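# Four arms sort stickered items into matching-color containers

## Task

Put every item into the container whose color matches the color of the sticker on that item.

## Robot and tools

Robots: four identical i2rt Big YAM arms named arm1, arm2, arm3 and arm4. Each has six revolute joints, a two-finger gripper and a wrist camera. Room cameras: cam_room_a1, cam_room_a2, cam_room_b1, cam_room_b2. Wrist cameras: arm1_cam_wrist to arm4_cam_wrist. When joints 1 and 6 are 0 and the hand is level and pointing forward, the wrist camera rides on top of the hand looking at the fingertips. Reach is about 1.0 m from the joint1 axis.

Frames: every pose is in one shared scene frame, origin on the floor, +z up, metres. Each foot (base_link) faces its own +x. Feet: arm1 x=-0.644 y=+1.377 z=+0.914 quat_wxyz=(+0.682, +0.007, +0.004, +0.731); arm2 x=-0.655 y=-0.555 z=+0.928 quat_wxyz=(+0.747, +0.002, +0.000, -0.665); arm3 x=+0.651 y=-1.332 z=+0.868 quat_wxyz=(+0.663, -0.004, -0.006, -0.748); arm4 x=+0.648 y=+0.477 z=+0.879 quat_wxyz=(+0.687, +0.001, +0.003, +0.727). The "hand" point lies between the finger pads, roughly 1 cm behind the tips. Fingers point along the hand's +z; they open and close along its y. hand_target is the hand pose implied by the joint targets currently held. The printed hand position may be off, more so when the arm is stretched.

move: one action. Keys are arm1..arm4 (each optional; an arm left out gets nothing new) plus cameras. Each arm's part is its own object with:
- "joints": absolute targets by name. joint1_rad -2.879 to 2.879 (base yaw, positive counter-clockwise from above, 0 = along the foot's +x); joint2_rad 0 to 3.141 (shoulder, 0 = upper arm pointing back, positive lifts it up then forward); joint3_rad 0 to 3.019 (elbow, 0 = folded, positive opens); joint4_rad -1.692 to 1.57 (hand pitch, positive tilts fingers up); joint5_rad -1.57 to 1.57 (hand sideways, positive to the arm's right); joint6_rad -2.094 to 2.094 (roll, positive clockwise seen from behind); gripper_m 0 to 0.093 (fingertip gap in metres). Done tolerances: ±0.045, ±0.14, ±0.09, ±0.055, ±0.03, ±0.035, ±0.003.
- "target": an absolute hand pose, seven numbers [x, y, z, qw, qx, qy, qz], metres and unit quaternion, scene frame, same form as the printed hand line. The hand travels in a straight line from its hand_target toward it. With target, joints may contain only gripper_m.
- "speed": top speed of that straight path, 0.002 to 0.5 m/s (default 0.25); rotation capped at twice that in rad/s. Only allowed together with target.
cameras: list of camera names, or "all"; omitted/null means all, [] means none.
All motions in a call begin together; all hand paths in one call finish together, paced by the slowest. Hand paths take 0.5 to 10 s and stop at 10 s even if short; an action never exceeds 15 s. Each control step the goal is clipped to within 100 mm and 20 degrees of the measured hand, and damped IK favours position over orientation. Expect a centimetre or more of error, lag, drift off the line and overshoot of speed near full stretch. Joints move at different rates, so pure joint moves can sweep wide. Nothing slows for obstacles or other arms.

Results: each arm's state (joint_positions, Joint velocities, joint torques, hand, hand_target, joint_status, hand_status, on_its_own) and images. A "move" line lists commanded arms with "done" or the worst status word. Arms under "as last shown" were not commanded; their status reads "not commanded" and unprinted lines are unchanged. "within noise" means velocities are negligible. Status words: off_target (rested away, may still push); time_out (each joint keeps a target close to where it stopped and keeps pushing; send its reported position to relax it); not_followed, "joint command not followed" or "pose unreachable" (the self/inter-arm collision check withheld targets; the gripper part still runs, and the arm may retry later); limit_stop_at_motor_heat. In on_its_own, "held at" is a target, not a reading. Torques are in joint order, include gravity, have per-arm bias and noise, and joints 3 and 4 flip sign beyond ±28 N m. A refused call (bad value) or a stop cancels the rest of that reply's move, wait and finished_scene calls; an invalid call (unknown key) does not.

Gripper: gripping a rigid part, gripper_m reads up to about 0.005 below its width (or up to 0.002 above on some units). Closed on nothing it reads 0.000 to 0.003. Command about 0.005 under the first-touch reading for full force (about 50 to 64 N per pad); deeper crushes soft items. Open well above the reading to release.

wait: seconds 0 to 10, optional cameras; commands nothing and returns full state.
zoom_image: camera (one name) and region [x0, y0, x1, y1] pixels from the top-left, at most 504 by 504, on that camera's newest image (it must have been in the last images).
read_manual: section "licences" only; licence text, no motion.
finished_scene: scene = current scene number; irreversible; items must stay packed without help. Later calls in that reply go to the next scene, whose task appears in the result.

Cautions: do not drop items, release them while moving, or knock anything off the work area or to the floor. Avoid arms pressing on each other, including one gripper closing on another arm's fingers; the clearance check allows fingers, gripper housings and cameras to collide. Arms do not stop on contact and keep pushing hard. Pushing, holding loads or staying stretched heats motors: MOTOR HOT appears at 85 °C, and at 100 °C the arm drops everything and falls for 30 to 60 s or more. Loose objects can get nudged occasionally. The simulation keeps running during thinking, holding the last command.

Each tool is called after "Request:" as name([rows], argument=value, ...), one row to a line, values as JSON.

## Session

Request:
move(arm1={"joints": {"joint1_rad": 1.5, "joint2_rad": 1.0, "joint3_rad": 1.35, "joint4_rad": -1.3, "joint5_rad": 0, "joint6_rad": 0, "gripper_m": 0.093}}, arm2={"joints": {"joint1_rad": -1.6, "joint2_rad": 1.0, "joint3_rad": 1.35, "joint4_rad": -1.3, "joint5_rad": 0, "joint6_rad": 0, "gripper_m": 0.093}}, arm3={"joints": {"joint1_rad": 1.6, "joint2_rad": 1.0, "joint3_rad": 1.35, "joint4_rad": -1.3, "joint5_rad": 0, "joint6_rad": 0, "gripper_m": 0.093}}, arm4={"joints": {"joint1_rad": -1.6, "joint2_rad": 1.0, "joint3_rad": 1.35, "joint4_rad": -1.3, "joint5_rad": 0, "joint6_rad": 0, "gripper_m": 0.093}})

Scene clock: 1.90 s.
Joint torques (N m): arm1=[-1.38 -4.01 12.96 1.74 0.08 -0.08] | arm2=[0.67 -7.53 12.74 1.33 -0.05 0.21] | arm3=[1.79 -5.36 11.58 0.85 0.11 -0.12] | arm4=[0.73 -6.18 11.67 1.07 0.06 -0.07]
Motor temperatures (°C): arm1=[20 23 29 23 21 21 21] | arm2=[23 24 28 22 22 20 23] | arm3=[24 23 25 23 24 23 23] | arm4=[22 22 26 22 24 21 24]
Heat: arm1: hottest joint3_rad 29 °C; arm2: hottest joint3_rad 28 °C; arm3: hottest joint3_rad 25 °C; arm4: hottest joint3_rad 26 °C.
move: arm1 done; arm2 done; arm3 done; arm4 done
Joint velocities: within noise
arm1.joint_positions: joint1_rad=+1.497 joint2_rad=+1.010 joint3_rad=+1.328 joint4_rad=-1.310 joint5_rad=-0.002 joint6_rad=+0.008 gripper_m=+0.09306
arm1.joint_status: all done
arm1.hand: x=-1.0126 y=+1.3783 z=+1.3206 quat_wxyz=(+0.000, +0.956, -0.006, -0.293)
arm1.hand_target: x=-1.0134 y=+1.3774 z=+1.3367 quat_wxyz=(-0.001, +0.950, -0.001, -0.313)
arm1.hand_status: not commanded
arm2.joint_positions: joint1_rad=-1.599 joint2_rad=+1.006 joint3_rad=+1.331 joint4_rad=-1.286 joint5_rad=+0.001 joint6_rad=-0.013 gripper_m=+0.09310
arm2.joint_status: all done
arm2.hand: x=-1.0337 y=-0.5896 z=+1.3342 quat_wxyz=(-0.009, -0.953, -0.049, +0.299)
arm2.hand_target: x=-1.0307 y=-0.5891 z=+1.3442 quat_wxyz=(-0.012, -0.952, -0.042, +0.304)
arm2.hand_status: not commanded
arm3.joint_positions: joint1_rad=+1.593 joint2_rad=+0.993 joint3_rad=+1.322 joint4_rad=-1.294 joint5_rad=-0.002 joint6_rad=+0.007 gripper_m=+0.09307
arm3.joint_status: all done
arm3.hand: x=+1.0221 y=-1.3631 z=+1.2743 quat_wxyz=(-0.299, -0.048, -0.953, +0.019)
arm3.hand_target: x=+1.0251 y=-1.3607 z=+1.2851 quat_wxyz=(-0.306, -0.041, -0.951, +0.020)
arm3.hand_status: not commanded
arm4.joint_positions: joint1_rad=-1.601 joint2_rad=+1.001 joint3_rad=+1.309 joint4_rad=-1.305 joint5_rad=+0.001 joint6_rad=+0.014 gripper_m=+0.09310
arm4.joint_status: all done
arm4.hand: x=+1.0220 y=+0.4878 z=+1.2726 quat_wxyz=(-0.281, +0.006, -0.960, -0.004)
arm4.hand_target: x=+1.0260 y=+0.4886 z=+1.2941 quat_wxyz=(-0.303, +0.014, -0.953, -0.003)
arm4.hand_status: not commanded
pictures: arm1_cam_wrist, arm2_cam_wrist, arm3_cam_wrist, arm4_cam_wrist, cam_room_a1, cam_room_a2, cam_room_b1, cam_room_b2
Images, in order (width x height): arm1_cam_wrist 672x504, arm2_cam_wrist 672x504, arm3_cam_wrist 672x504, arm4_cam_wrist 672x504, cam_room_a1 672x504, cam_room_a2 672x504, cam_room_b1 672x504, cam_room_b2 672x504.

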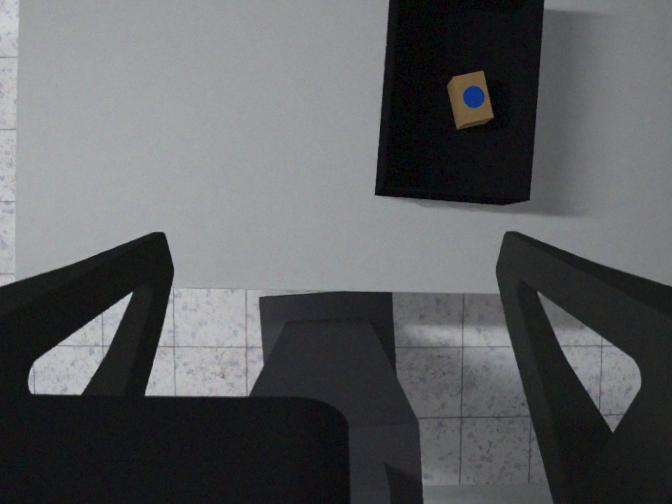

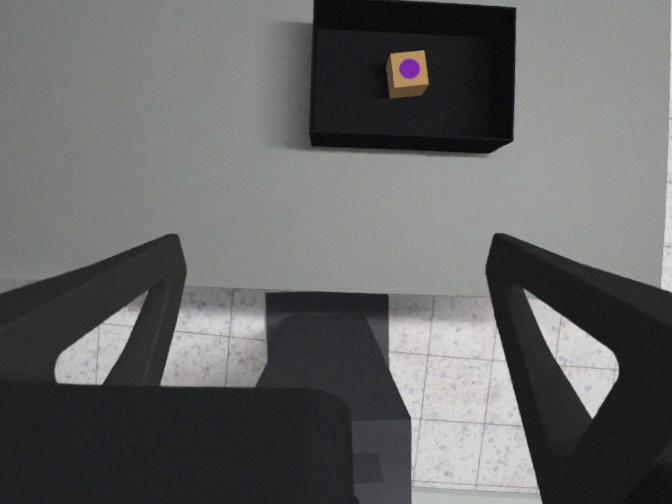

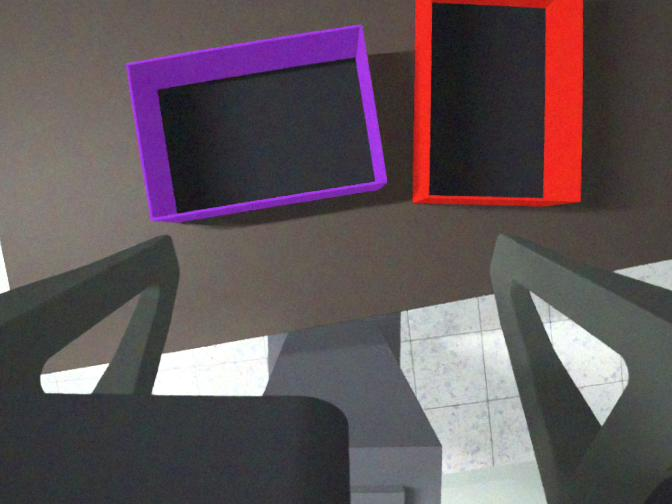

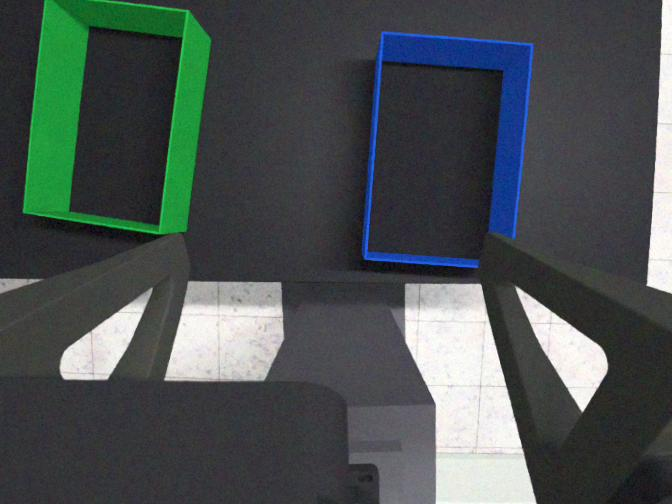

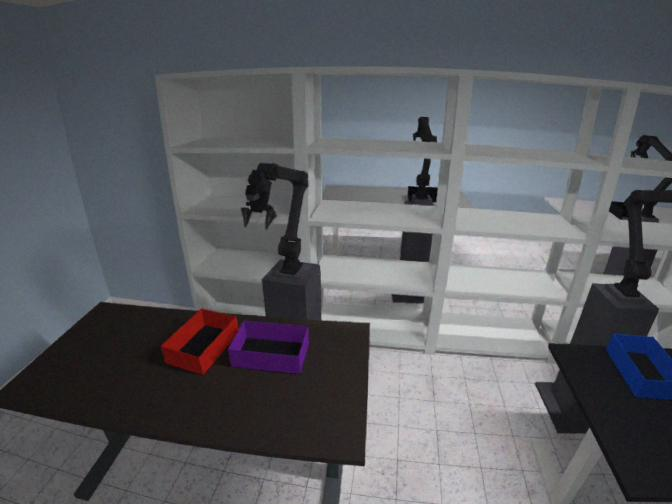

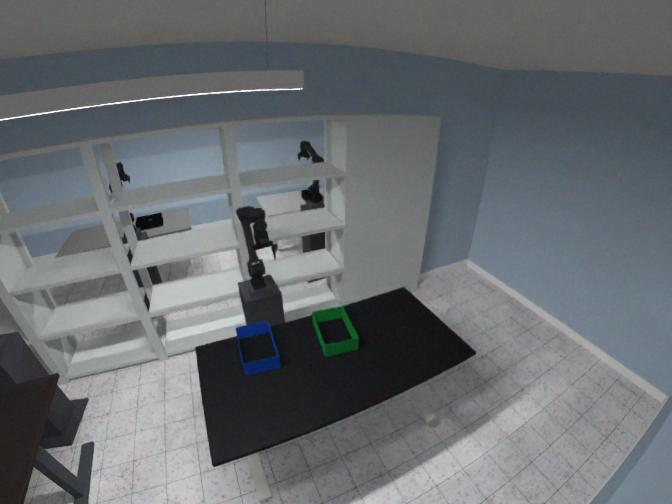

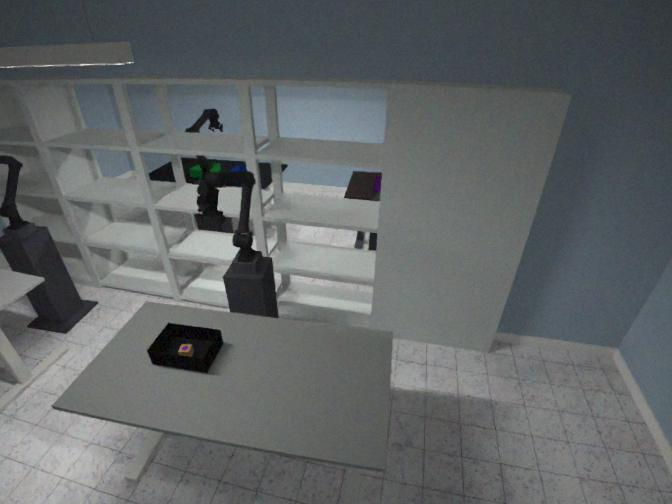

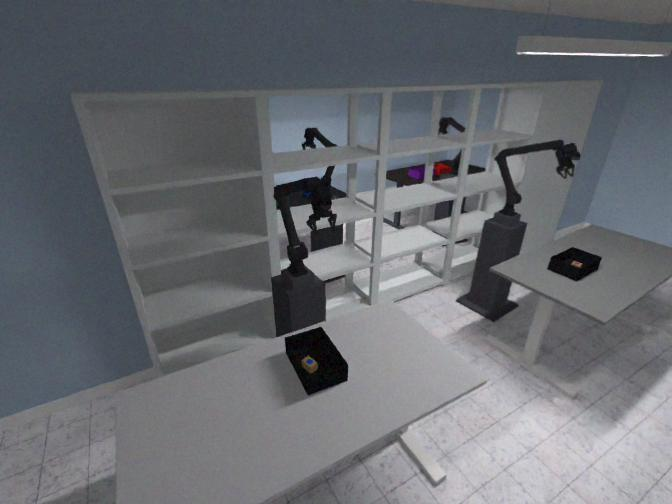

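Request:
move(arm1={"target": [-1.23, 1.57, 0.86, -0.0112, -0.988, -0.1274, 0.0865], "speed": 0.4, "joints": {"gripper_m": 0.078}}, arm2={"target": [-1.308, -0.507, 0.855, -0.0076, -0.9924, -0.0869, 0.0869], "speed": 0.4}, arm3={"joints": {"joint1_rad": -1.95, "joint2_rad": 0.792, "joint3_rad": 0.834, "joint4_rad": -0.827}}, arm4={"joints": {"joint1_rad": 0.919, "joint2_rad": 0.792, "joint3_rad": 0.834, "joint4_rad": -0.827}}, cameras=["arm1_cam_wrist", "arm2_cam_wrist"])

Scene clock: 25.93 s.
Joint torques (N m): arm1=[-2.37 -18.55 12.52 0.38 -0.06 -0.05] | arm2=[0.15 -22.53 12.52 0.51 0.06 -0.09] | arm3=[0.67 -4.95 10.09 1.7 -0.09 -0.1] | arm4=[0.97 -4.78 10.25 1.43 0.08 -0.08]
Motor temperatures (°C): arm1=[20 23 33 23 21 21 21] | arm2=[23 25 33 22 22 20 23] | arm3=[24 23 26 23 24 23 23] | arm4=[22 22 33 22 24 21 24]
Heat: arm1: hottest joint3_rad 33 °C; arm2: hottest joint3_rad 33 °C; arm3: hottest joint3_rad 26 °C; arm4: hottest joint3_rad 33 °C.
move: arm1 off_target; arm2 off_target; arm3 done; arm4 done
Joint velocities: within noise
arm1.joint_positions: joint1_rad=+1.164 joint2_rad=+2.146 joint3_rad=+1.427 joint4_rad=-0.777 joint5_rad=-0.096 joint6_rad=-0.585 gripper_m=+0.07807
arm1.joint_status: all done
arm1.hand: x=-1.2072 y=+1.5584 z=+0.8387 quat_wxyz=(+0.024, +0.990, +0.125, -0.062)
arm1.hand_target: x=-1.2289 y=+1.5698 z=+0.8607 quat_wxyz=(+0.011, +0.988, +0.127, -0.087)
arm1.hand_status: off_target (0.033 m and 3.2 deg from the pose sent, 0.544 m and 28.4 deg at the start)
arm2.joint_positions: joint1_rad=-1.766 joint2_rad=+2.202 joint3_rad=+1.538 joint4_rad=-0.763 joint5_rad=-0.051 joint6_rad=-0.240 gripper_m=+0.09310
arm2.joint_status: not commanded
arm2.hand: x=-1.2899 y=-0.5137 z=+0.8446 quat_wxyz=(-0.012, -0.994, -0.083, +0.074)
arm2.hand_target: x=-1.3073 y=-0.5070 z=+0.8554 quat_wxyz=(-0.007, -0.992, -0.087, +0.087)
arm2.hand_status: off_target (0.022 m and 1.6 deg from the pose sent, 0.558 m and 25.2 deg at the start)
arm3.joint_positions: joint1_rad=-1.941 joint2_rad=+0.802 joint3_rad=+0.829 joint4_rad=-0.834 joint5_rad=+0.002 joint6_rad=+0.005 gripper_m=+0.09307
arm3.joint_status: all done
arm3.hand: x=+0.3342 y=-1.1577 z=+1.1477 quat_wxyz=(+0.085, -0.900, +0.231, +0.360)
arm3.hand_target: x=+0.3352 y=-1.1548 z=+1.1548 quat_wxyz=(+0.089, -0.896, +0.231, +0.369)
arm3.hand_status: not commanded
arm4.joint_positions: joint1_rad=+0.919 joint2_rad=+0.800 joint3_rad=+0.819 joint4_rad=-0.839 joint5_rad=-0.001 joint6_rad=+0.012 gripper_m=+0.09310
arm4.joint_status: all done
arm4.hand: x=+0.3542 y=+0.6784 z=+1.1567 quat_wxyz=(-0.103, +0.887, -0.279, -0.353)
arm4.hand_target: x=+0.3516 y=+0.6804 z=+1.1698 quat_wxyz=(-0.110, +0.883, -0.272, -0.368)
arm4.hand_status: not commanded
Images, in order (width x height): arm1_cam_wrist 672x504, arm2_cam_wrist 672x504.

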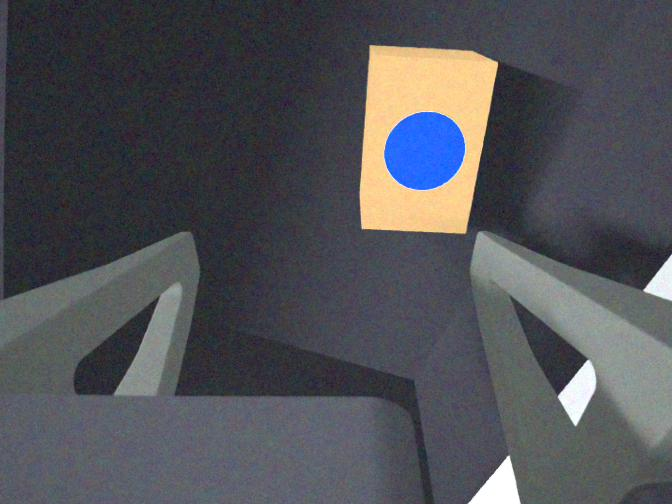

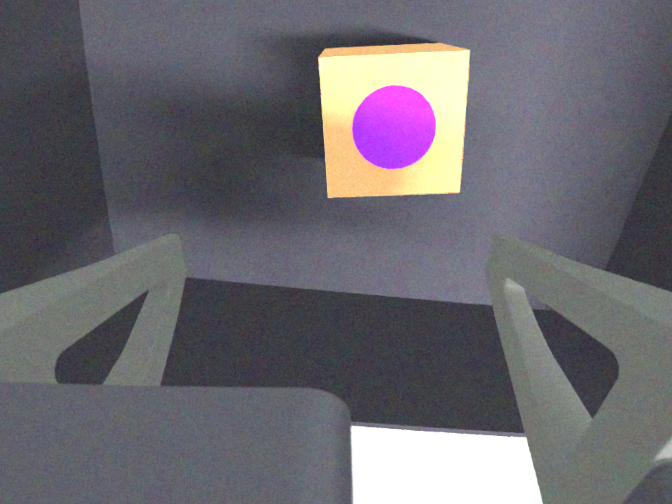

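Request:
move(arm1={"target": [-1.231, 1.596, 0.751, -0.0095, -0.9903, -0.1085, 0.0867], "speed": 0.2}, arm2={"target": [-1.321, -0.495, 0.745, -0.0096, -0.9902, -0.1093, 0.0867], "speed": 0.2}, cameras=["arm1_cam_wrist", "arm2_cam_wrist"])

Scene clock: 43.83 s.
Joint torques (N m): arm1=[-1.14 -18.67 10.7 0.85 -0.07 -0.09] | arm2=[-0.09 -22.77 11.11 1.52 -0.26 -0.08] | arm3=[0.67 -4.84 10.13 1.68 -0.09 -0.1] | arm4=[0.73 -4.6 10.25 1.59 0.11 -0.09]
Motor temperatures (°C): arm1=[20 24 33 23 21 21 21] | arm2=[23 25 34 22 22 20 23] | arm3=[24 23 28 23 24 23 23] | arm4=[22 22 34 22 24 21 24]
Heat: arm1: hottest joint3_rad 33 °C; arm2: hottest joint3_rad 34 °C; arm3: hottest joint3_rad 28 °C; arm4: hottest joint3_rad 34 °C.
move: arm1 off_target; arm2 off_target
Joint velocities: within noise
arm1.joint_positions: joint1_rad=+1.124 joint2_rad=+2.350 joint3_rad=+1.466 joint4_rad=-0.621 joint5_rad=-0.095 joint6_rad=-0.587 gripper_m=+0.07806
arm1.joint_status: not commanded
arm1.hand: x=-1.2052 y=+1.5825 z=+0.7357 quat_wxyz=(+0.025, +0.992, +0.106, -0.059)
arm1.hand_target: x=-1.2299 y=+1.5957 z=+0.7520 quat_wxyz=(+0.009, +0.990, +0.109, -0.087)
arm1.hand_status: off_target (0.033 m and 3.6 deg from the pose sent, 0.098 m and 3.8 deg at the start)
arm2.joint_positions: joint1_rad=-1.783 joint2_rad=+2.412 joint3_rad=+1.619 joint4_rad=-0.647 joint5_rad=-0.054 joint6_rad=-0.303 gripper_m=+0.09308
arm2.joint_status: not commanded
arm2.hand: x=-1.3022 y=-0.5021 z=+0.7438 quat_wxyz=(-0.012, -0.992, -0.106, +0.069)
arm2.hand_target: x=-1.3202 y=-0.4950 z=+0.7457 quat_wxyz=(-0.009, -0.990, -0.109, +0.087)
arm2.hand_status: off_target (0.020 m and 2.2 deg from the pose sent, 0.106 m and 3.4 deg at the start)
arm3, arm4: as last shown
Images, in order (width x height): arm1_cam_wrist 672x504, arm2_cam_wrist 672x504.

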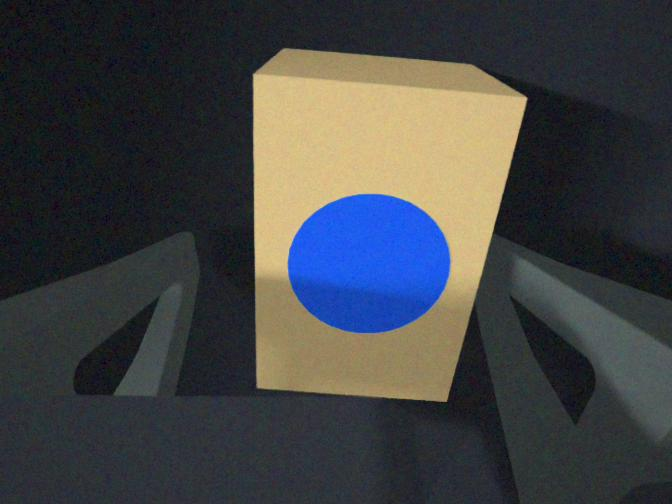

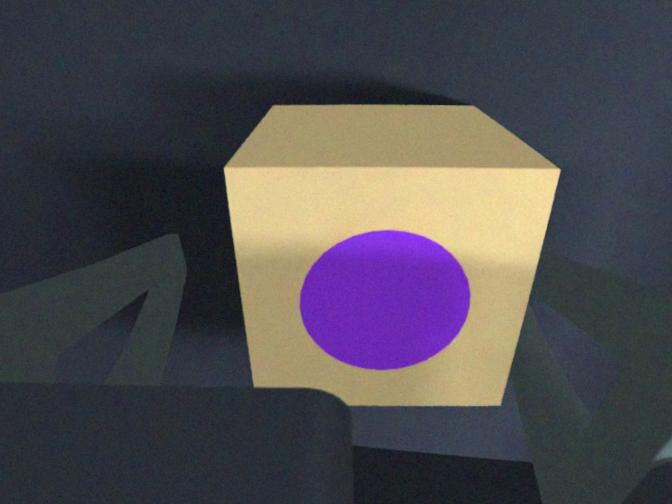

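Request:
move(arm1={"joints": {"gripper_m": 0.03}}, arm2={"joints": {"gripper_m": 0.038}}, cameras=["arm1_cam_wrist", "arm2_cam_wrist"])

Scene clock: 54.03 s.
Joint torques (N m): arm1=[-2.32 -18.37 10.7 1.02 -0.07 -0.02] | arm2=[-0.09 -22.95 11.07 1.52 -0.2 -0.08] | arm3=[0.73 -5.13 10.07 1.69 -0.08 -0.11] | arm4=[0.62 -4.6 10.36 1.62 0.11 -0.07]
Motor temperatures (°C): arm1=[20 25 33 23 21 21 21] | arm2=[23 26 33 22 22 20 23] | arm3=[24 23 29 23 24 23 23] | arm4=[22 22 35 22 24 21 24]
Heat: arm1: hottest joint3_rad 33 °C; arm2: hottest joint3_rad 33 °C; arm3: hottest joint3_rad 29 °C; arm4: hottest joint3_rad 35 °C.
move: arm1 off_target; arm2 off_target
Joint velocities: within noise
arm1.joint_positions: joint1_rad=+1.124 joint2_rad=+2.350 joint3_rad=+1.467 joint4_rad=-0.621 joint5_rad=-0.095 joint6_rad=-0.587 gripper_m=+0.04380
arm1.joint_status: gripper_m off_target (ended at +0.04383, target +0.03000)
arm1.hand: x=-1.2054 y=+1.5827 z=+0.7358 quat_wxyz=(+0.024, +0.992, +0.106, -0.059)
arm1.hand_target: x=-1.2299 y=+1.5956 z=+0.7520 quat_wxyz=(+0.009, +0.990, +0.109, -0.087)
arm1.hand_status: not commanded
arm2.joint_positions: joint1_rad=-1.783 joint2_rad=+2.412 joint3_rad=+1.619 joint4_rad=-0.647 joint5_rad=-0.056 joint6_rad=-0.304 gripper_m=+0.05317
arm2.joint_status: gripper_m off_target (ended at +0.05320, target +0.03800)
arm2.hand: x=-1.3022 y=-0.5023 z=+0.7438 quat_wxyz=(-0.013, -0.992, -0.106, +0.069)
arm2.hand_target: x=-1.3202 y=-0.4950 z=+0.7457 quat_wxyz=(-0.009, -0.990, -0.109, +0.087)
arm2.hand_status: not commanded
arm3, arm4: as last shown
Images, in order (width x height): arm1_cam_wrist 672x504, arm2_cam_wrist 672x504.

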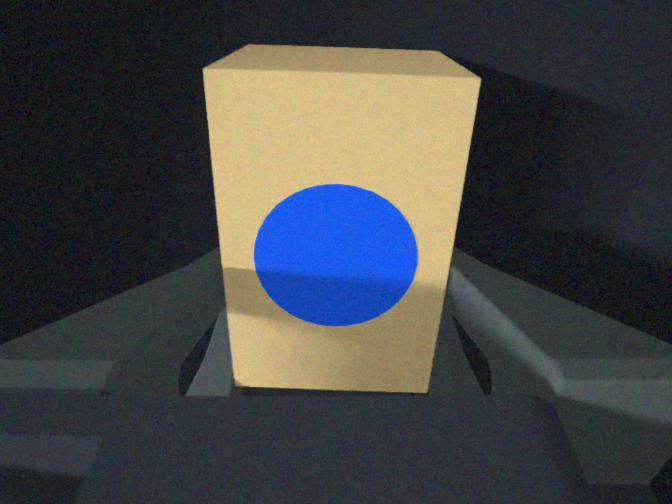

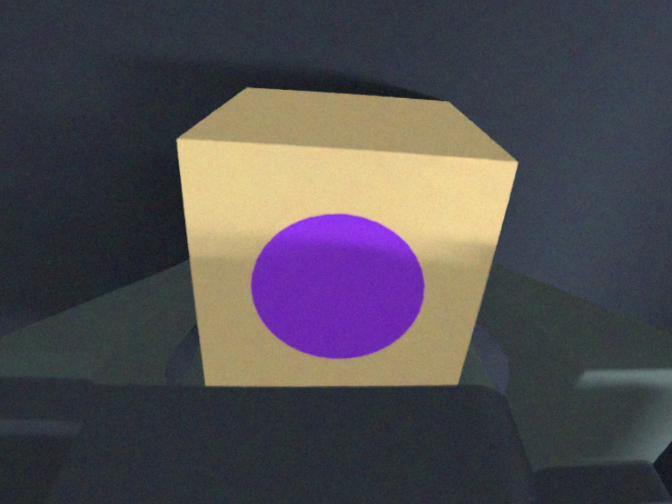

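Request:
move(arm1={"target": [-1.20, 1.575, 0.98, -0.0095, -0.9903, -0.1085, 0.0867], "speed": 0.4}, arm2={"target": [-1.29, -0.50, 0.98, -0.0096, -0.9902, -0.1093, 0.0867], "speed": 0.4}, cameras=[])

Request:
move(arm1={"joints": {"joint1_rad": -2.263, "joint2_rad": 0.953, "joint3_rad": 0.831, "joint4_rad": -1.274, "joint5_rad": 0, "joint6_rad": 0}}, arm2={"joints": {"joint1_rad": 0.877, "joint2_rad": 0.953, "joint3_rad": 0.831, "joint4_rad": -1.274, "joint5_rad": 0, "joint6_rad": 0}}, cameras=["arm1_cam_wrist", "arm2_cam_wrist"])

Scene clock: 61.83 s.
Joint torques (N m): arm1=[-0.97 -14.04 13.09 0.21 -0.04 0.14] | arm2=[0.09 -19.78 12.04 0.55 -0.22 -0.06] | arm3=[0.85 -4.84 10.09 1.68 -0.09 -0.11] | arm4=[0.85 -4.42 10.45 1.62 0.09 -0.07]
Motor temperatures (°C): arm1=[20 26 33 23 21 21 21] | arm2=[23 26 33 22 22 20 23] | arm3=[24 23 29 23 24 23 23] | arm4=[22 22 35 22 24 21 24]
Heat: arm1: hottest joint3_rad 33 °C; arm2: hottest joint3_rad 33 °C; arm3: hottest joint3_rad 29 °C; arm4: hottest joint3_rad 35 °C.
move: arm1 off_target; arm2 done
Joint velocities: within noise
arm1.joint_positions: joint1_rad=+1.124 joint2_rad=+1.906 joint3_rad=+1.435 joint4_rad=-0.986 joint5_rad=-0.095 joint6_rad=-0.587 gripper_m=+0.04380
arm1.joint_status: not commanded
arm1.hand: x=-1.1865 y=+1.5760 z=+0.9717 quat_wxyz=(+0.013, +0.991, +0.107, -0.080)
arm1.hand_target: x=-1.1996 y=+1.5747 z=+0.9801 quat_wxyz=(+0.010, +0.990, +0.109, -0.087)
arm1.hand_status: off_target (0.016 m and 0.9 deg from the pose sent, 0.244 m and 3.6 deg at the start)
arm2.joint_positions: joint1_rad=-1.783 joint2_rad=+1.986 joint3_rad=+1.584 joint4_rad=-0.989 joint5_rad=-0.056 joint6_rad=-0.304 gripper_m=+0.05317
arm2.joint_status: not commanded
arm2.hand: x=-1.2853 y=-0.5048 z=+0.9858 quat_wxyz=(-0.008, -0.990, -0.107, +0.092)
arm2.hand_target: x=-1.2898 y=-0.5001 z=+0.9799 quat_wxyz=(-0.010, -0.990, -0.109, +0.087)
arm2.hand_status: done (0.009 m and 0.7 deg from the pose sent, 0.237 m and 2.1 deg at the start)
arm3, arm4: as last shown

Scene clock: 64.30 s.
Joint torques (N m): arm1=[-2.14 -3.96 10.77 0.4 -0.02 0.11] | arm2=[0.91 -6.83 9.55 0.62 0.14 0.2] | arm3=[0.62 -5.13 10.1 1.69 -0.09 -0.1] | arm4=[1.32 -4.48 10.44 1.55 0.09 -0.05]
Motor temperatures (°C): arm1=[20 26 33 23 21 21 21] | arm2=[23 26 33 22 22 20 23] | arm3=[24 23 29 23 24 23 23] | arm4=[22 22 36 22 24 21 24]
Heat: arm1: hottest joint3_rad 33 °C; arm2: hottest joint3_rad 33 °C; arm3: hottest joint3_rad 29 °C; arm4: hottest joint3_rad 36 °C.
move: arm1 done; arm2 done
Joint velocities: within noise
arm1.joint_positions: joint1_rad=-2.259 joint2_rad=+0.968 joint3_rad=+0.830 joint4_rad=-1.264 joint5_rad=+0.002 joint6_rad=-0.007 gripper_m=+0.04376
arm1.joint_status: all done
arm1.hand: x=-0.4112 y=+1.2120 z=+1.0960 quat_wxyz=(-0.072, -0.301, -0.951, +0.028)
arm1.hand_target: x=-0.4141 y=+1.2131 z=+1.1000 quat_wxyz=(-0.075, -0.306, -0.949, +0.028)
arm1.hand_status: not commanded
arm2.joint_positions: joint1_rad=+0.874 joint2_rad=+0.963 joint3_rad=+0.846 joint4_rad=-1.262 joint5_rad=-0.003 joint6_rad=-0.014 gripper_m=+0.05322
arm2.joint_status: all done
arm2.hand: x=-0.4146 y=-0.7133 z=+1.1226 quat_wxyz=(-0.093, -0.278, -0.956, +0.025)
arm2.hand_target: x=-0.4213 y=-0.7089 z=+1.1181 quat_wxyz=(-0.084, -0.284, -0.955, +0.023)
arm2.hand_status: not commanded
arm3, arm4: as last shown
Images, in order (width x height): arm1_cam_wrist 672x504, arm2_cam_wrist 672x504.

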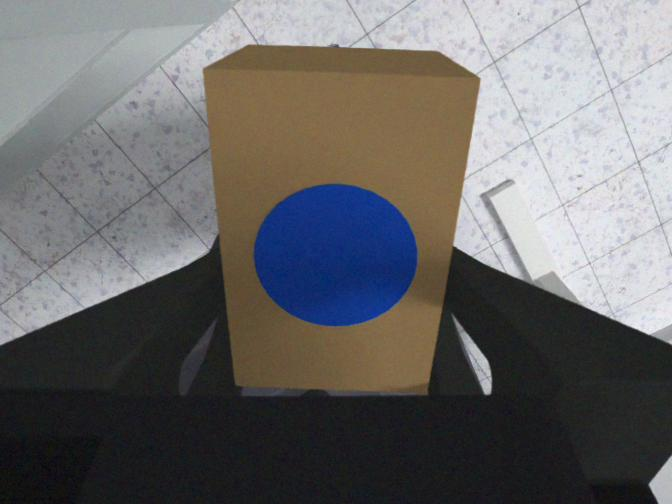

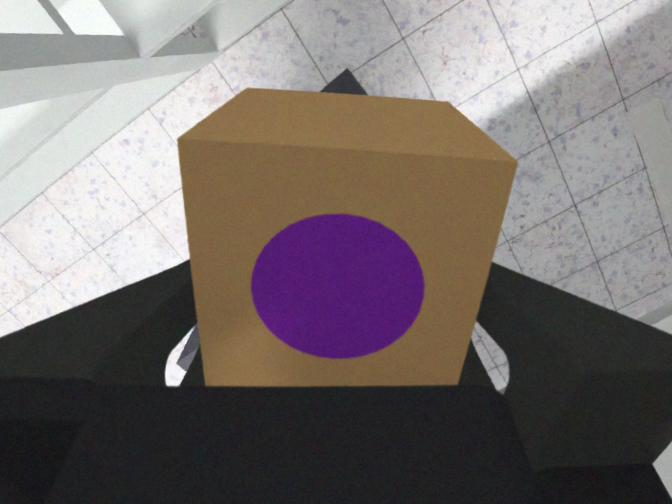

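Request:
move(arm1={"target": [-0.045, 0.942, 1.075, 0.0836, 0.2829, 0.9552, -0.0248], "speed": 0.35}, arm2={"target": [-0.042, -0.957, 1.068, 0.0842, 0.2578, 0.9622, -0.0226], "speed": 0.35}, cameras=["arm1_cam_wrist", "arm2_cam_wrist"])

Scene clock: 70.87 s.
Joint torques (N m): arm1=[-3.19 -21.36 16.8 0.29 -0.07 -0.04] | arm2=[0.79 -23.82 16.13 0.5 -0.13 -0.09] | arm3=[0.79 -5.01 10.04 1.72 -0.08 -0.1] | arm4=[0.97 -4.13 10.4 1.48 0.11 -0.08]
Motor temperatures (°C): arm1=[20 26 34 23 21 21 22] | arm2=[23 26 33 22 22 20 23] | arm3=[24 23 29 23 24 23 23] | arm4=[22 22 36 22 24 21 24]
Heat: arm1: hottest joint3_rad 34 °C; arm2: hottest joint3_rad 33 °C; arm3: hottest joint3_rad 29 °C; arm4: hottest joint3_rad 36 °C.
move: arm1 off_target; arm2 off_target
Joint velocities: within noise
arm1.joint_positions: joint1_rad=-2.262 joint2_rad=+2.233 joint3_rad=+2.238 joint4_rad=-1.439 joint5_rad=-0.015 joint6_rad=-0.047 gripper_m=+0.04376
arm1.joint_status: not commanded
arm1.hand: x=-0.0523 y=+0.9568 z=+1.0496 quat_wxyz=(-0.059, -0.282, -0.957, +0.016)
arm1.hand_target: x=-0.0464 y=+0.9430 z=+1.0750 quat_wxyz=(-0.084, -0.283, -0.955, +0.025)
arm1.hand_status: off_target (0.030 m and 3.0 deg from the pose sent, 0.455 m and 2.5 deg at the start)
arm2.joint_positions: joint1_rad=+0.874 joint2_rad=+2.207 joint3_rad=+2.146 joint4_rad=-1.364 joint5_rad=-0.003 joint6_rad=-0.041 gripper_m=+0.05322
arm2.joint_status: not commanded
arm2.hand: x=-0.0541 y=-0.9490 z=+1.0563 quat_wxyz=(-0.070, -0.265, -0.961, +0.019)
arm2.hand_target: x=-0.0429 y=-0.9566 z=+1.0681 quat_wxyz=(-0.085, -0.258, -0.962, +0.023)
arm2.hand_status: off_target (0.019 m and 1.8 deg from the pose sent, 0.449 m and 2.6 deg at the start)
arm3, arm4: as last shown
Images, in order (width x height): arm1_cam_wrist 672x504, arm2_cam_wrist 672x504.

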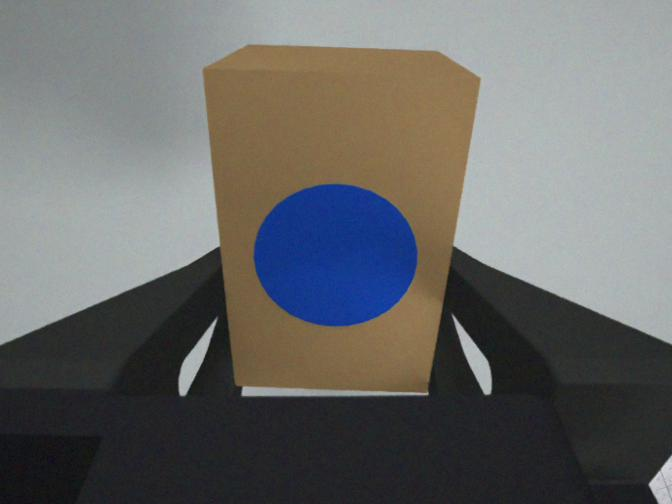

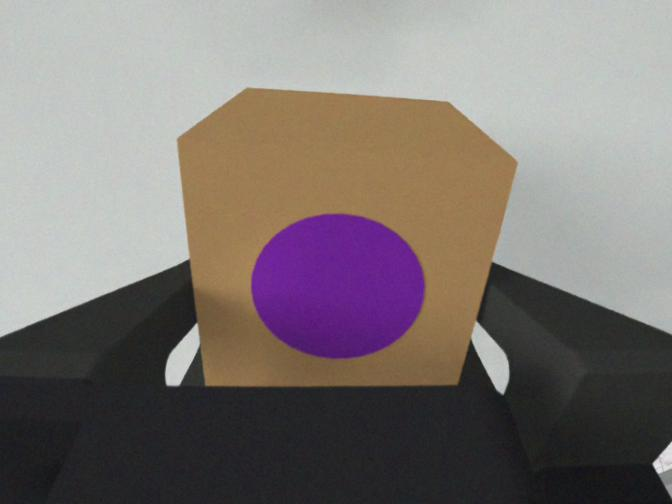

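Request:
move(arm1={"target": [-0.045, 0.942, 0.995, 0.0836, 0.2829, 0.9552, -0.0248], "speed": 0.1}, arm2={"target": [-0.042, -0.957, 0.985, 0.0842, 0.2578, 0.9622, -0.0226], "speed": 0.1}, cameras=["arm1_cam_wrist", "arm2_cam_wrist"])

Scene clock: 75.23 s.
Joint torques (N m): arm1=[-2.43 -19.55 10.88 1.36 -0.07 -0.02] | arm2=[0.67 -22.65 9.87 1.73 -0.05 -0.08] | arm3=[0.62 -5.01 10.1 1.69 -0.08 -0.1] | arm4=[0.56 -4.37 10.33 1.5 0.1 -0.1]
Motor temperatures (°C): arm1=[20 26 34 23 21 21 22] | arm2=[23 26 34 22 22 20 24] | arm3=[24 23 30 23 24 23 23] | arm4=[22 22 36 22 24 21 24]
Heat: arm1: hottest joint3_rad 34 °C; arm2: hottest joint3_rad 34 °C; arm3: hottest joint3_rad 30 °C; arm4: hottest joint3_rad 36 °C.
move: arm1 off_target; arm2 off_target
Joint velocities: within noise
arm1.joint_positions: joint1_rad=-2.263 joint2_rad=+2.238 joint3_rad=+2.129 joint4_rad=-1.271 joint5_rad=-0.016 joint6_rad=-0.048 gripper_m=+0.04376
arm1.joint_status: not commanded
arm1.hand: x=-0.0435 y=+0.9493 z=+1.0066 quat_wxyz=(-0.085, -0.282, -0.955, +0.025)
arm1.hand_target: x=-0.0453 y=+0.9421 z=+0.9951 quat_wxyz=(-0.084, -0.283, -0.955, +0.025)
arm1.hand_status: off_target (0.014 m and 0.2 deg from the pose sent, 0.057 m and 2.9 deg at the start)
arm2.joint_positions: joint1_rad=+0.874 joint2_rad=+2.227 joint3_rad=+2.064 joint4_rad=-1.202 joint5_rad=-0.006 joint6_rad=-0.042 gripper_m=+0.05321
arm2.joint_status: not commanded
arm2.hand: x=-0.0410 y=-0.9569 z=+1.0142 quat_wxyz=(-0.099, -0.264, -0.959, +0.027)
arm2.hand_target: x=-0.0428 y=-0.9564 z=+0.9855 quat_wxyz=(-0.084, -0.258, -0.962, +0.023)
arm2.hand_status: off_target (0.029 m and 1.9 deg from the pose sent, 0.073 m and 1.8 deg at the start)
arm3, arm4: as last shown
Images, in order (width x height): arm1_cam_wrist 672x504, arm2_cam_wrist 672x504.

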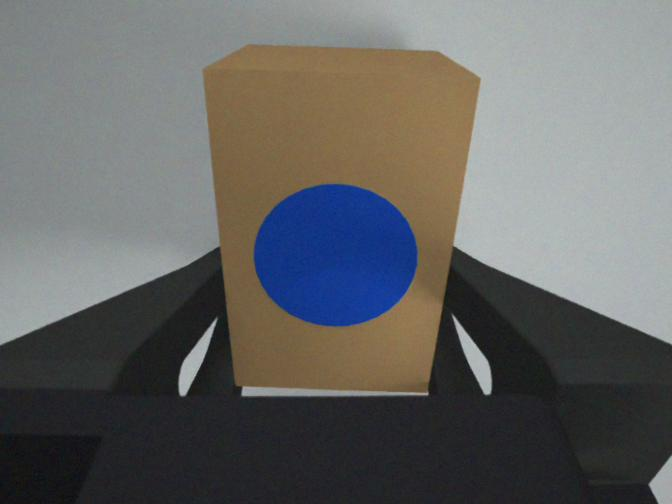

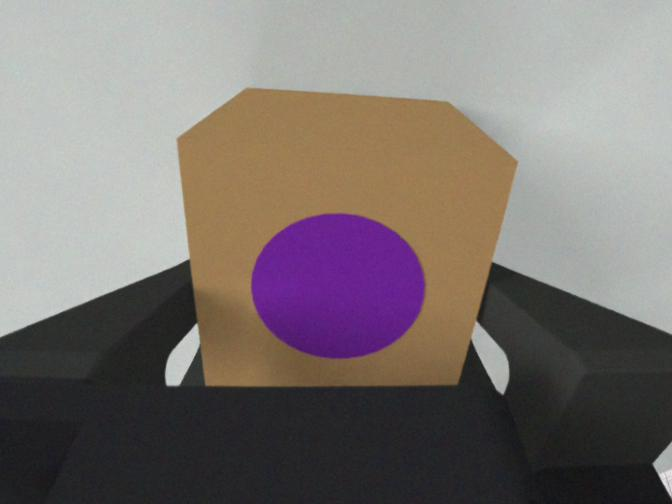

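Request:
move(arm1={"target": [-0.055, 0.95, 1.11, 0.0836, 0.2829, 0.9552, -0.0248], "speed": 0.25, "joints": {"gripper_m": 0.092}}, arm2={"target": [-0.055, -0.95, 1.10, 0.0842, 0.2578, 0.9622, -0.0226], "speed": 0.25, "joints": {"gripper_m": 0.092}}, cameras=["arm1_cam_wrist", "arm2_cam_wrist"])

Scene clock: 82.13 s.
Joint torques (N m): arm1=[-2.73 -20.48 15.46 0.31 -0.01 -0.02] | arm2=[0.62 -24.53 14.75 0.47 -0.05 -0.08] | arm3=[0.62 -5.01 10.07 1.66 -0.08 -0.11] | arm4=[1.2 -4.25 10.48 1.65 0.1 -0.06]
Motor temperatures (°C): arm1=[20 27 35 23 21 21 22] | arm2=[23 27 34 22 22 20 24] | arm3=[24 23 30 23 24 23 23] | arm4=[22 22 36 22 24 21 24]
Heat: arm1: hottest joint3_rad 35 °C; arm2: hottest joint3_rad 34 °C; arm3: hottest joint3_rad 30 °C; arm4: hottest joint3_rad 36 °C.
move: arm1 off_target; arm2 off_target
Joint velocities: within noise
arm1.joint_positions: joint1_rad=-2.263 joint2_rad=+2.197 joint3_rad=+2.276 joint4_rad=-1.502 joint5_rad=-0.016 joint6_rad=-0.048 gripper_m=+0.09196
arm1.joint_status: all done
arm1.hand: x=-0.0584 y=+0.9607 z=+1.0881 quat_wxyz=(-0.065, -0.282, -0.957, +0.018)
arm1.hand_target: x=-0.0559 y=+0.9506 z=+1.1098 quat_wxyz=(-0.084, -0.283, -0.955, +0.025)
arm1.hand_status: off_target (0.025 m and 2.3 deg from the pose sent, 0.104 m and 0.2 deg at the start)
arm2.joint_positions: joint1_rad=+0.874 joint2_rad=+2.165 joint3_rad=+2.156 joint4_rad=-1.409 joint5_rad=-0.006 joint6_rad=-0.043 gripper_m=+0.09193
arm2.joint_status: all done
arm2.hand: x=-0.0616 y=-0.9437 z=+1.0877 quat_wxyz=(-0.074, -0.264, -0.961, +0.019)
arm2.hand_target: x=-0.0555 y=-0.9497 z=+1.1000 quat_wxyz=(-0.085, -0.258, -0.962, +0.023)
arm2.hand_status: off_target (0.015 m and 1.5 deg from the pose sent, 0.087 m and 1.9 deg at the start)
arm3, arm4: as last shown
Images, in order (width x height): arm1_cam_wrist 672x504, arm2_cam_wrist 672x504.

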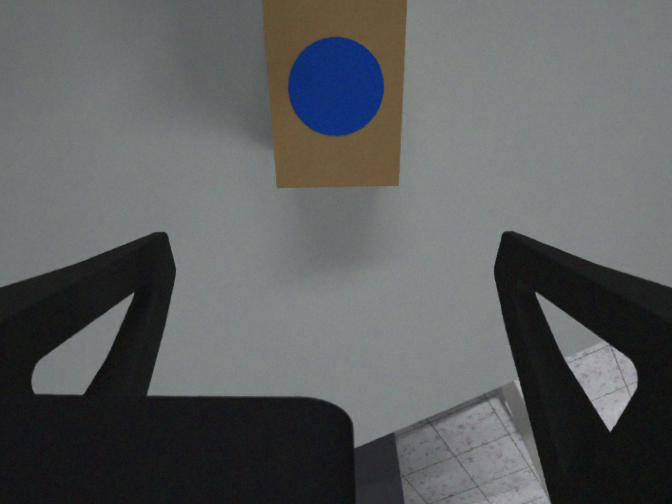

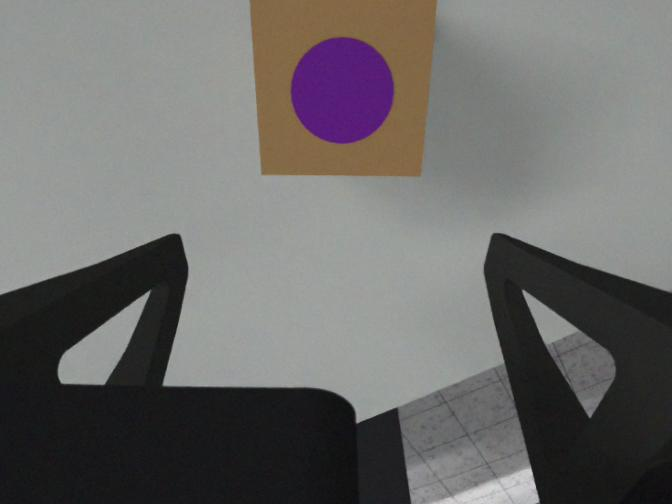

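Request:
move(arm1={"target": [-0.40, 1.20, 1.15, 0.0836, 0.2829, 0.9552, -0.0248], "speed": 0.4}, arm2={"target": [-0.41, -0.715, 1.15, 0.0842, 0.2578, 0.9622, -0.0226], "speed": 0.4}, arm3={"target": [-0.008, -1.008, 1.115, 0.1065, -0.8837, 0.245, 0.3842], "speed": 0.4}, arm4={"target": [-0.008, 0.942, 1.10, 0.1132, -0.8793, 0.2605, 0.3823], "speed": 0.4}, cameras=["arm3_cam_wrist", "arm4_cam_wrist"])

Scene clock: 92.90 s.
Joint torques (N m): arm1=[-3.25 -2.43 10.96 0.36 -0.04 -0.08] | arm2=[0.97 -4.95 9.8 0.68 -0.03 -0.04] | arm3=[2.26 -21.3 14.13 1.09 0.17 0.03] | arm4=[0.56 -23.3 13.08 0.65 -0.06 -0.06]
Motor temperatures (°C): arm1=[20 26 37 23 21 21 22] | arm2=[23 27 36 22 22 20 23] | arm3=[24 23 30 23 24 23 23] | arm4=[22 22 37 22 24 21 24]
Heat: arm1: hottest joint3_rad 37 °C; arm2: hottest joint3_rad 36 °C; arm3: hottest joint3_rad 30 °C; arm4: hottest joint3_rad 37 °C.
move: arm1 done; arm2 off_target; arm3 off_target; arm4 off_target
Joint velocities: within noise
arm1.joint_positions: joint1_rad=-2.273 joint2_rad=+0.979 joint3_rad=+0.980 joint4_rad=-1.366 joint5_rad=-0.018 joint6_rad=-0.057 gripper_m=+0.09196
arm1.joint_status: not commanded
arm1.hand: x=-0.3974 y=+1.2018 z=+1.1521 quat_wxyz=(-0.091, -0.282, -0.955, +0.027)
arm1.hand_target: x=-0.4000 y=+1.2001 z=+1.1500 quat_wxyz=(-0.084, -0.283, -0.955, +0.025)
arm1.hand_status: done (0.004 m and 1.0 deg from the pose sent, 0.422 m and 2.3 deg at the start)
arm2.joint_positions: joint1_rad=+0.874 joint2_rad=+0.969 joint3_rad=+0.946 joint4_rad=-1.334 joint5_rad=-0.006 joint6_rad=-0.043 gripper_m=+0.09193
arm2.joint_status: not commanded
arm2.hand: x=-0.4063 y=-0.7185 z=+1.1605 quat_wxyz=(-0.103, -0.263, -0.959, +0.028)
arm2.hand_target: x=-0.4101 y=-0.7150 z=+1.1503 quat_wxyz=(-0.084, -0.258, -0.962, +0.023)
arm2.hand_status: off_target (0.012 m and 2.4 deg from the pose sent, 0.421 m and 1.5 deg at the start)
arm3.joint_positions: joint1_rad=-1.895 joint2_rad=+1.801 joint3_rad=+1.572 joint4_rad=-0.568 joint5_rad=+0.085 joint6_rad=+0.058 gripper_m=+0.09307
arm3.joint_status: not commanded
arm3.hand: x=+0.0093 y=-1.0061 z=+1.0840 quat_wxyz=(+0.105, -0.893, +0.248, +0.360)
arm3.hand_target: x=-0.0063 y=-1.0088 z=+1.1151 quat_wxyz=(+0.106, -0.884, +0.245, +0.384)
arm3.hand_status: off_target (0.036 m and 3.0 deg from the pose sent, 0.375 m and 4.5 deg at the start)
arm4.joint_positions: joint1_rad=+0.901 joint2_rad=+2.004 joint3_rad=+1.811 joint4_rad=-0.593 joint5_rad=-0.025 joint6_rad=-0.020 gripper_m=+0.09310
arm4.joint_status: not commanded
arm4.hand: x=-0.0005 y=+0.9301 z=+1.0790 quat_wxyz=(-0.106, +0.884, -0.266, -0.369)
arm4.hand_target: x=-0.0068 y=+0.9413 z=+1.1001 quat_wxyz=(-0.114, +0.879, -0.261, -0.383)
arm4.hand_status: off_target (0.025 m and 2.0 deg from the pose sent, 0.452 m and 4.3 deg at the start)
Images, in order (width x height): arm3_cam_wrist 672x504, arm4_cam_wrist 672x504.

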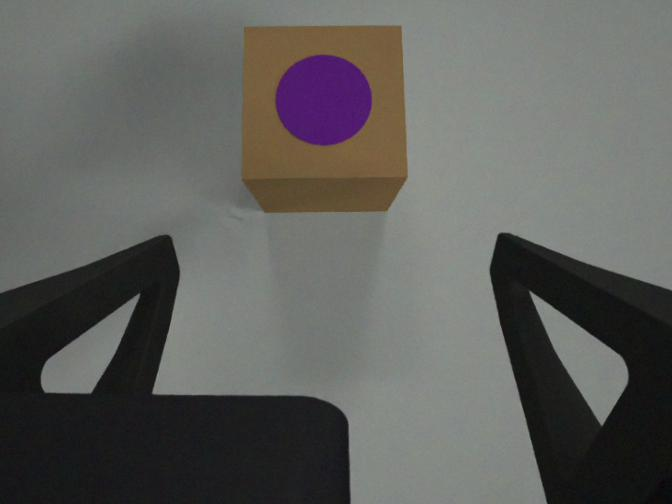

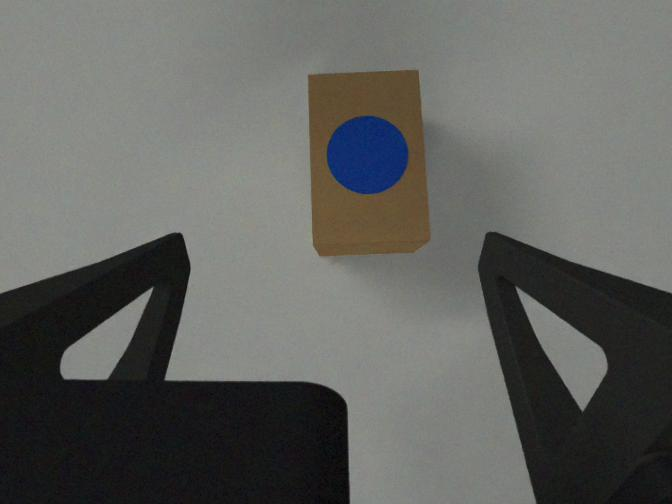

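Request:
move(arm3={"target": [-0.061, -0.9815, 1.042, 0.1065, -0.8837, 0.245, 0.3842], "speed": 0.2}, arm4={"target": [-0.039, 0.978, 1.012, 0.1049, -0.8848, 0.2412, 0.3847], "speed": 0.2}, cameras=["arm3_cam_wrist", "arm4_cam_wrist"])

Scene clock: 111.77 s.
Joint torques (N m): arm1=[-3.14 -2.49 10.86 0.32 -0.07 -0.07] | arm2=[1.03 -4.89 9.81 0.65 -0.02 -0.03] | arm3=[2.32 -21.89 13.53 1.85 0.11 -0.07] | arm4=[0.38 -22.89 12.44 1.48 -0.08 -0.04]
Motor temperatures (°C): arm1=[20 26 37 23 21 21 21] | arm2=[23 26 33 22 22 20 23] | arm3=[24 24 33 23 24 23 23] | arm4=[22 25 39 22 24 21 24]
Heat: arm1: hottest joint3_rad 37 °C; arm2: hottest joint3_rad 33 °C; arm3: hottest joint3_rad 33 °C; arm4: hottest joint3_rad 39 °C.
move: arm3 off_target; arm4 off_target
Joint velocities: within noise
arm1, arm2: as last shown
arm3.joint_positions: joint1_rad=-1.895 joint2_rad=+1.982 joint3_rad=+1.685 joint4_rad=-0.493 joint5_rad=+0.084 joint6_rad=+0.064 gripper_m=+0.09302
arm3.joint_status: not commanded
arm3.hand: x=-0.0410 y=-0.9831 z=+1.0263 quat_wxyz=(+0.104, -0.891, +0.250, +0.364)
arm3.hand_target: x=-0.0596 y=-0.9824 z=+1.0423 quat_wxyz=(+0.106, -0.884, +0.245, +0.384)
arm3.hand_status: off_target (0.026 m and 2.6 deg from the pose sent, 0.086 m and 3.0 deg at the start)
arm4.joint_positions: joint1_rad=+0.877 joint2_rad=+2.167 joint3_rad=+1.902 joint4_rad=-0.512 joint5_rad=-0.075 joint6_rad=-0.070 gripper_m=+0.09304
arm4.joint_status: not commanded
arm4.hand: x=-0.0293 y=+0.9647 z=+1.0147 quat_wxyz=(-0.100, +0.888, -0.245, -0.376)
arm4.hand_target: x=-0.0380 y=+0.9774 z=+1.0121 quat_wxyz=(-0.105, +0.885, -0.241, -0.385)
arm4.hand_status: off_target (0.017 m and 1.3 deg from the pose sent, 0.091 m and 3.4 deg at the start)
Images, in order (width x height): arm3_cam_wrist 672x504, arm4_cam_wrist 672x504.

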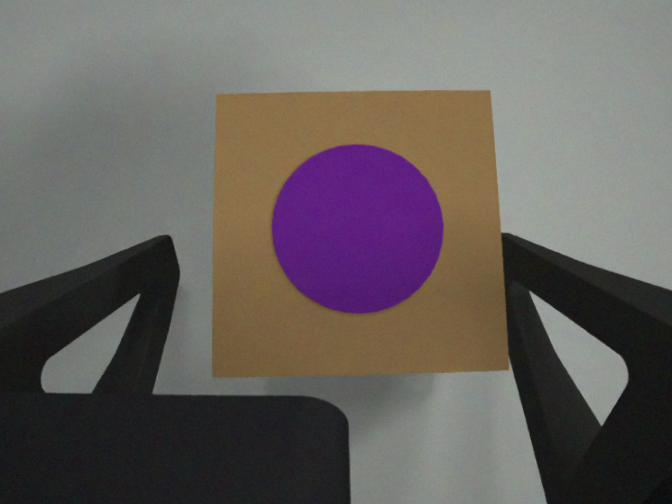

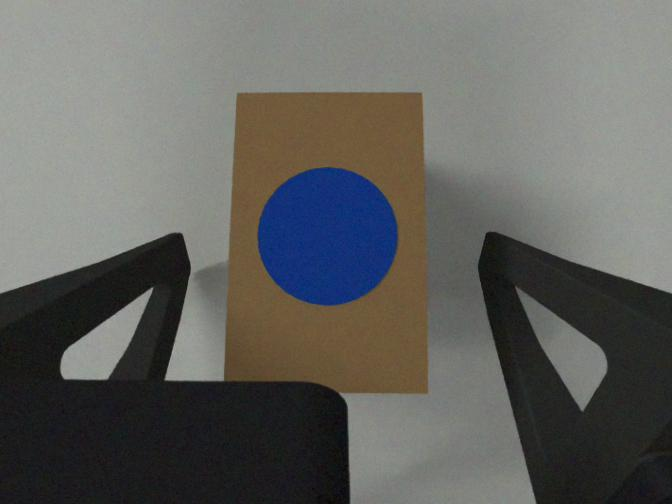

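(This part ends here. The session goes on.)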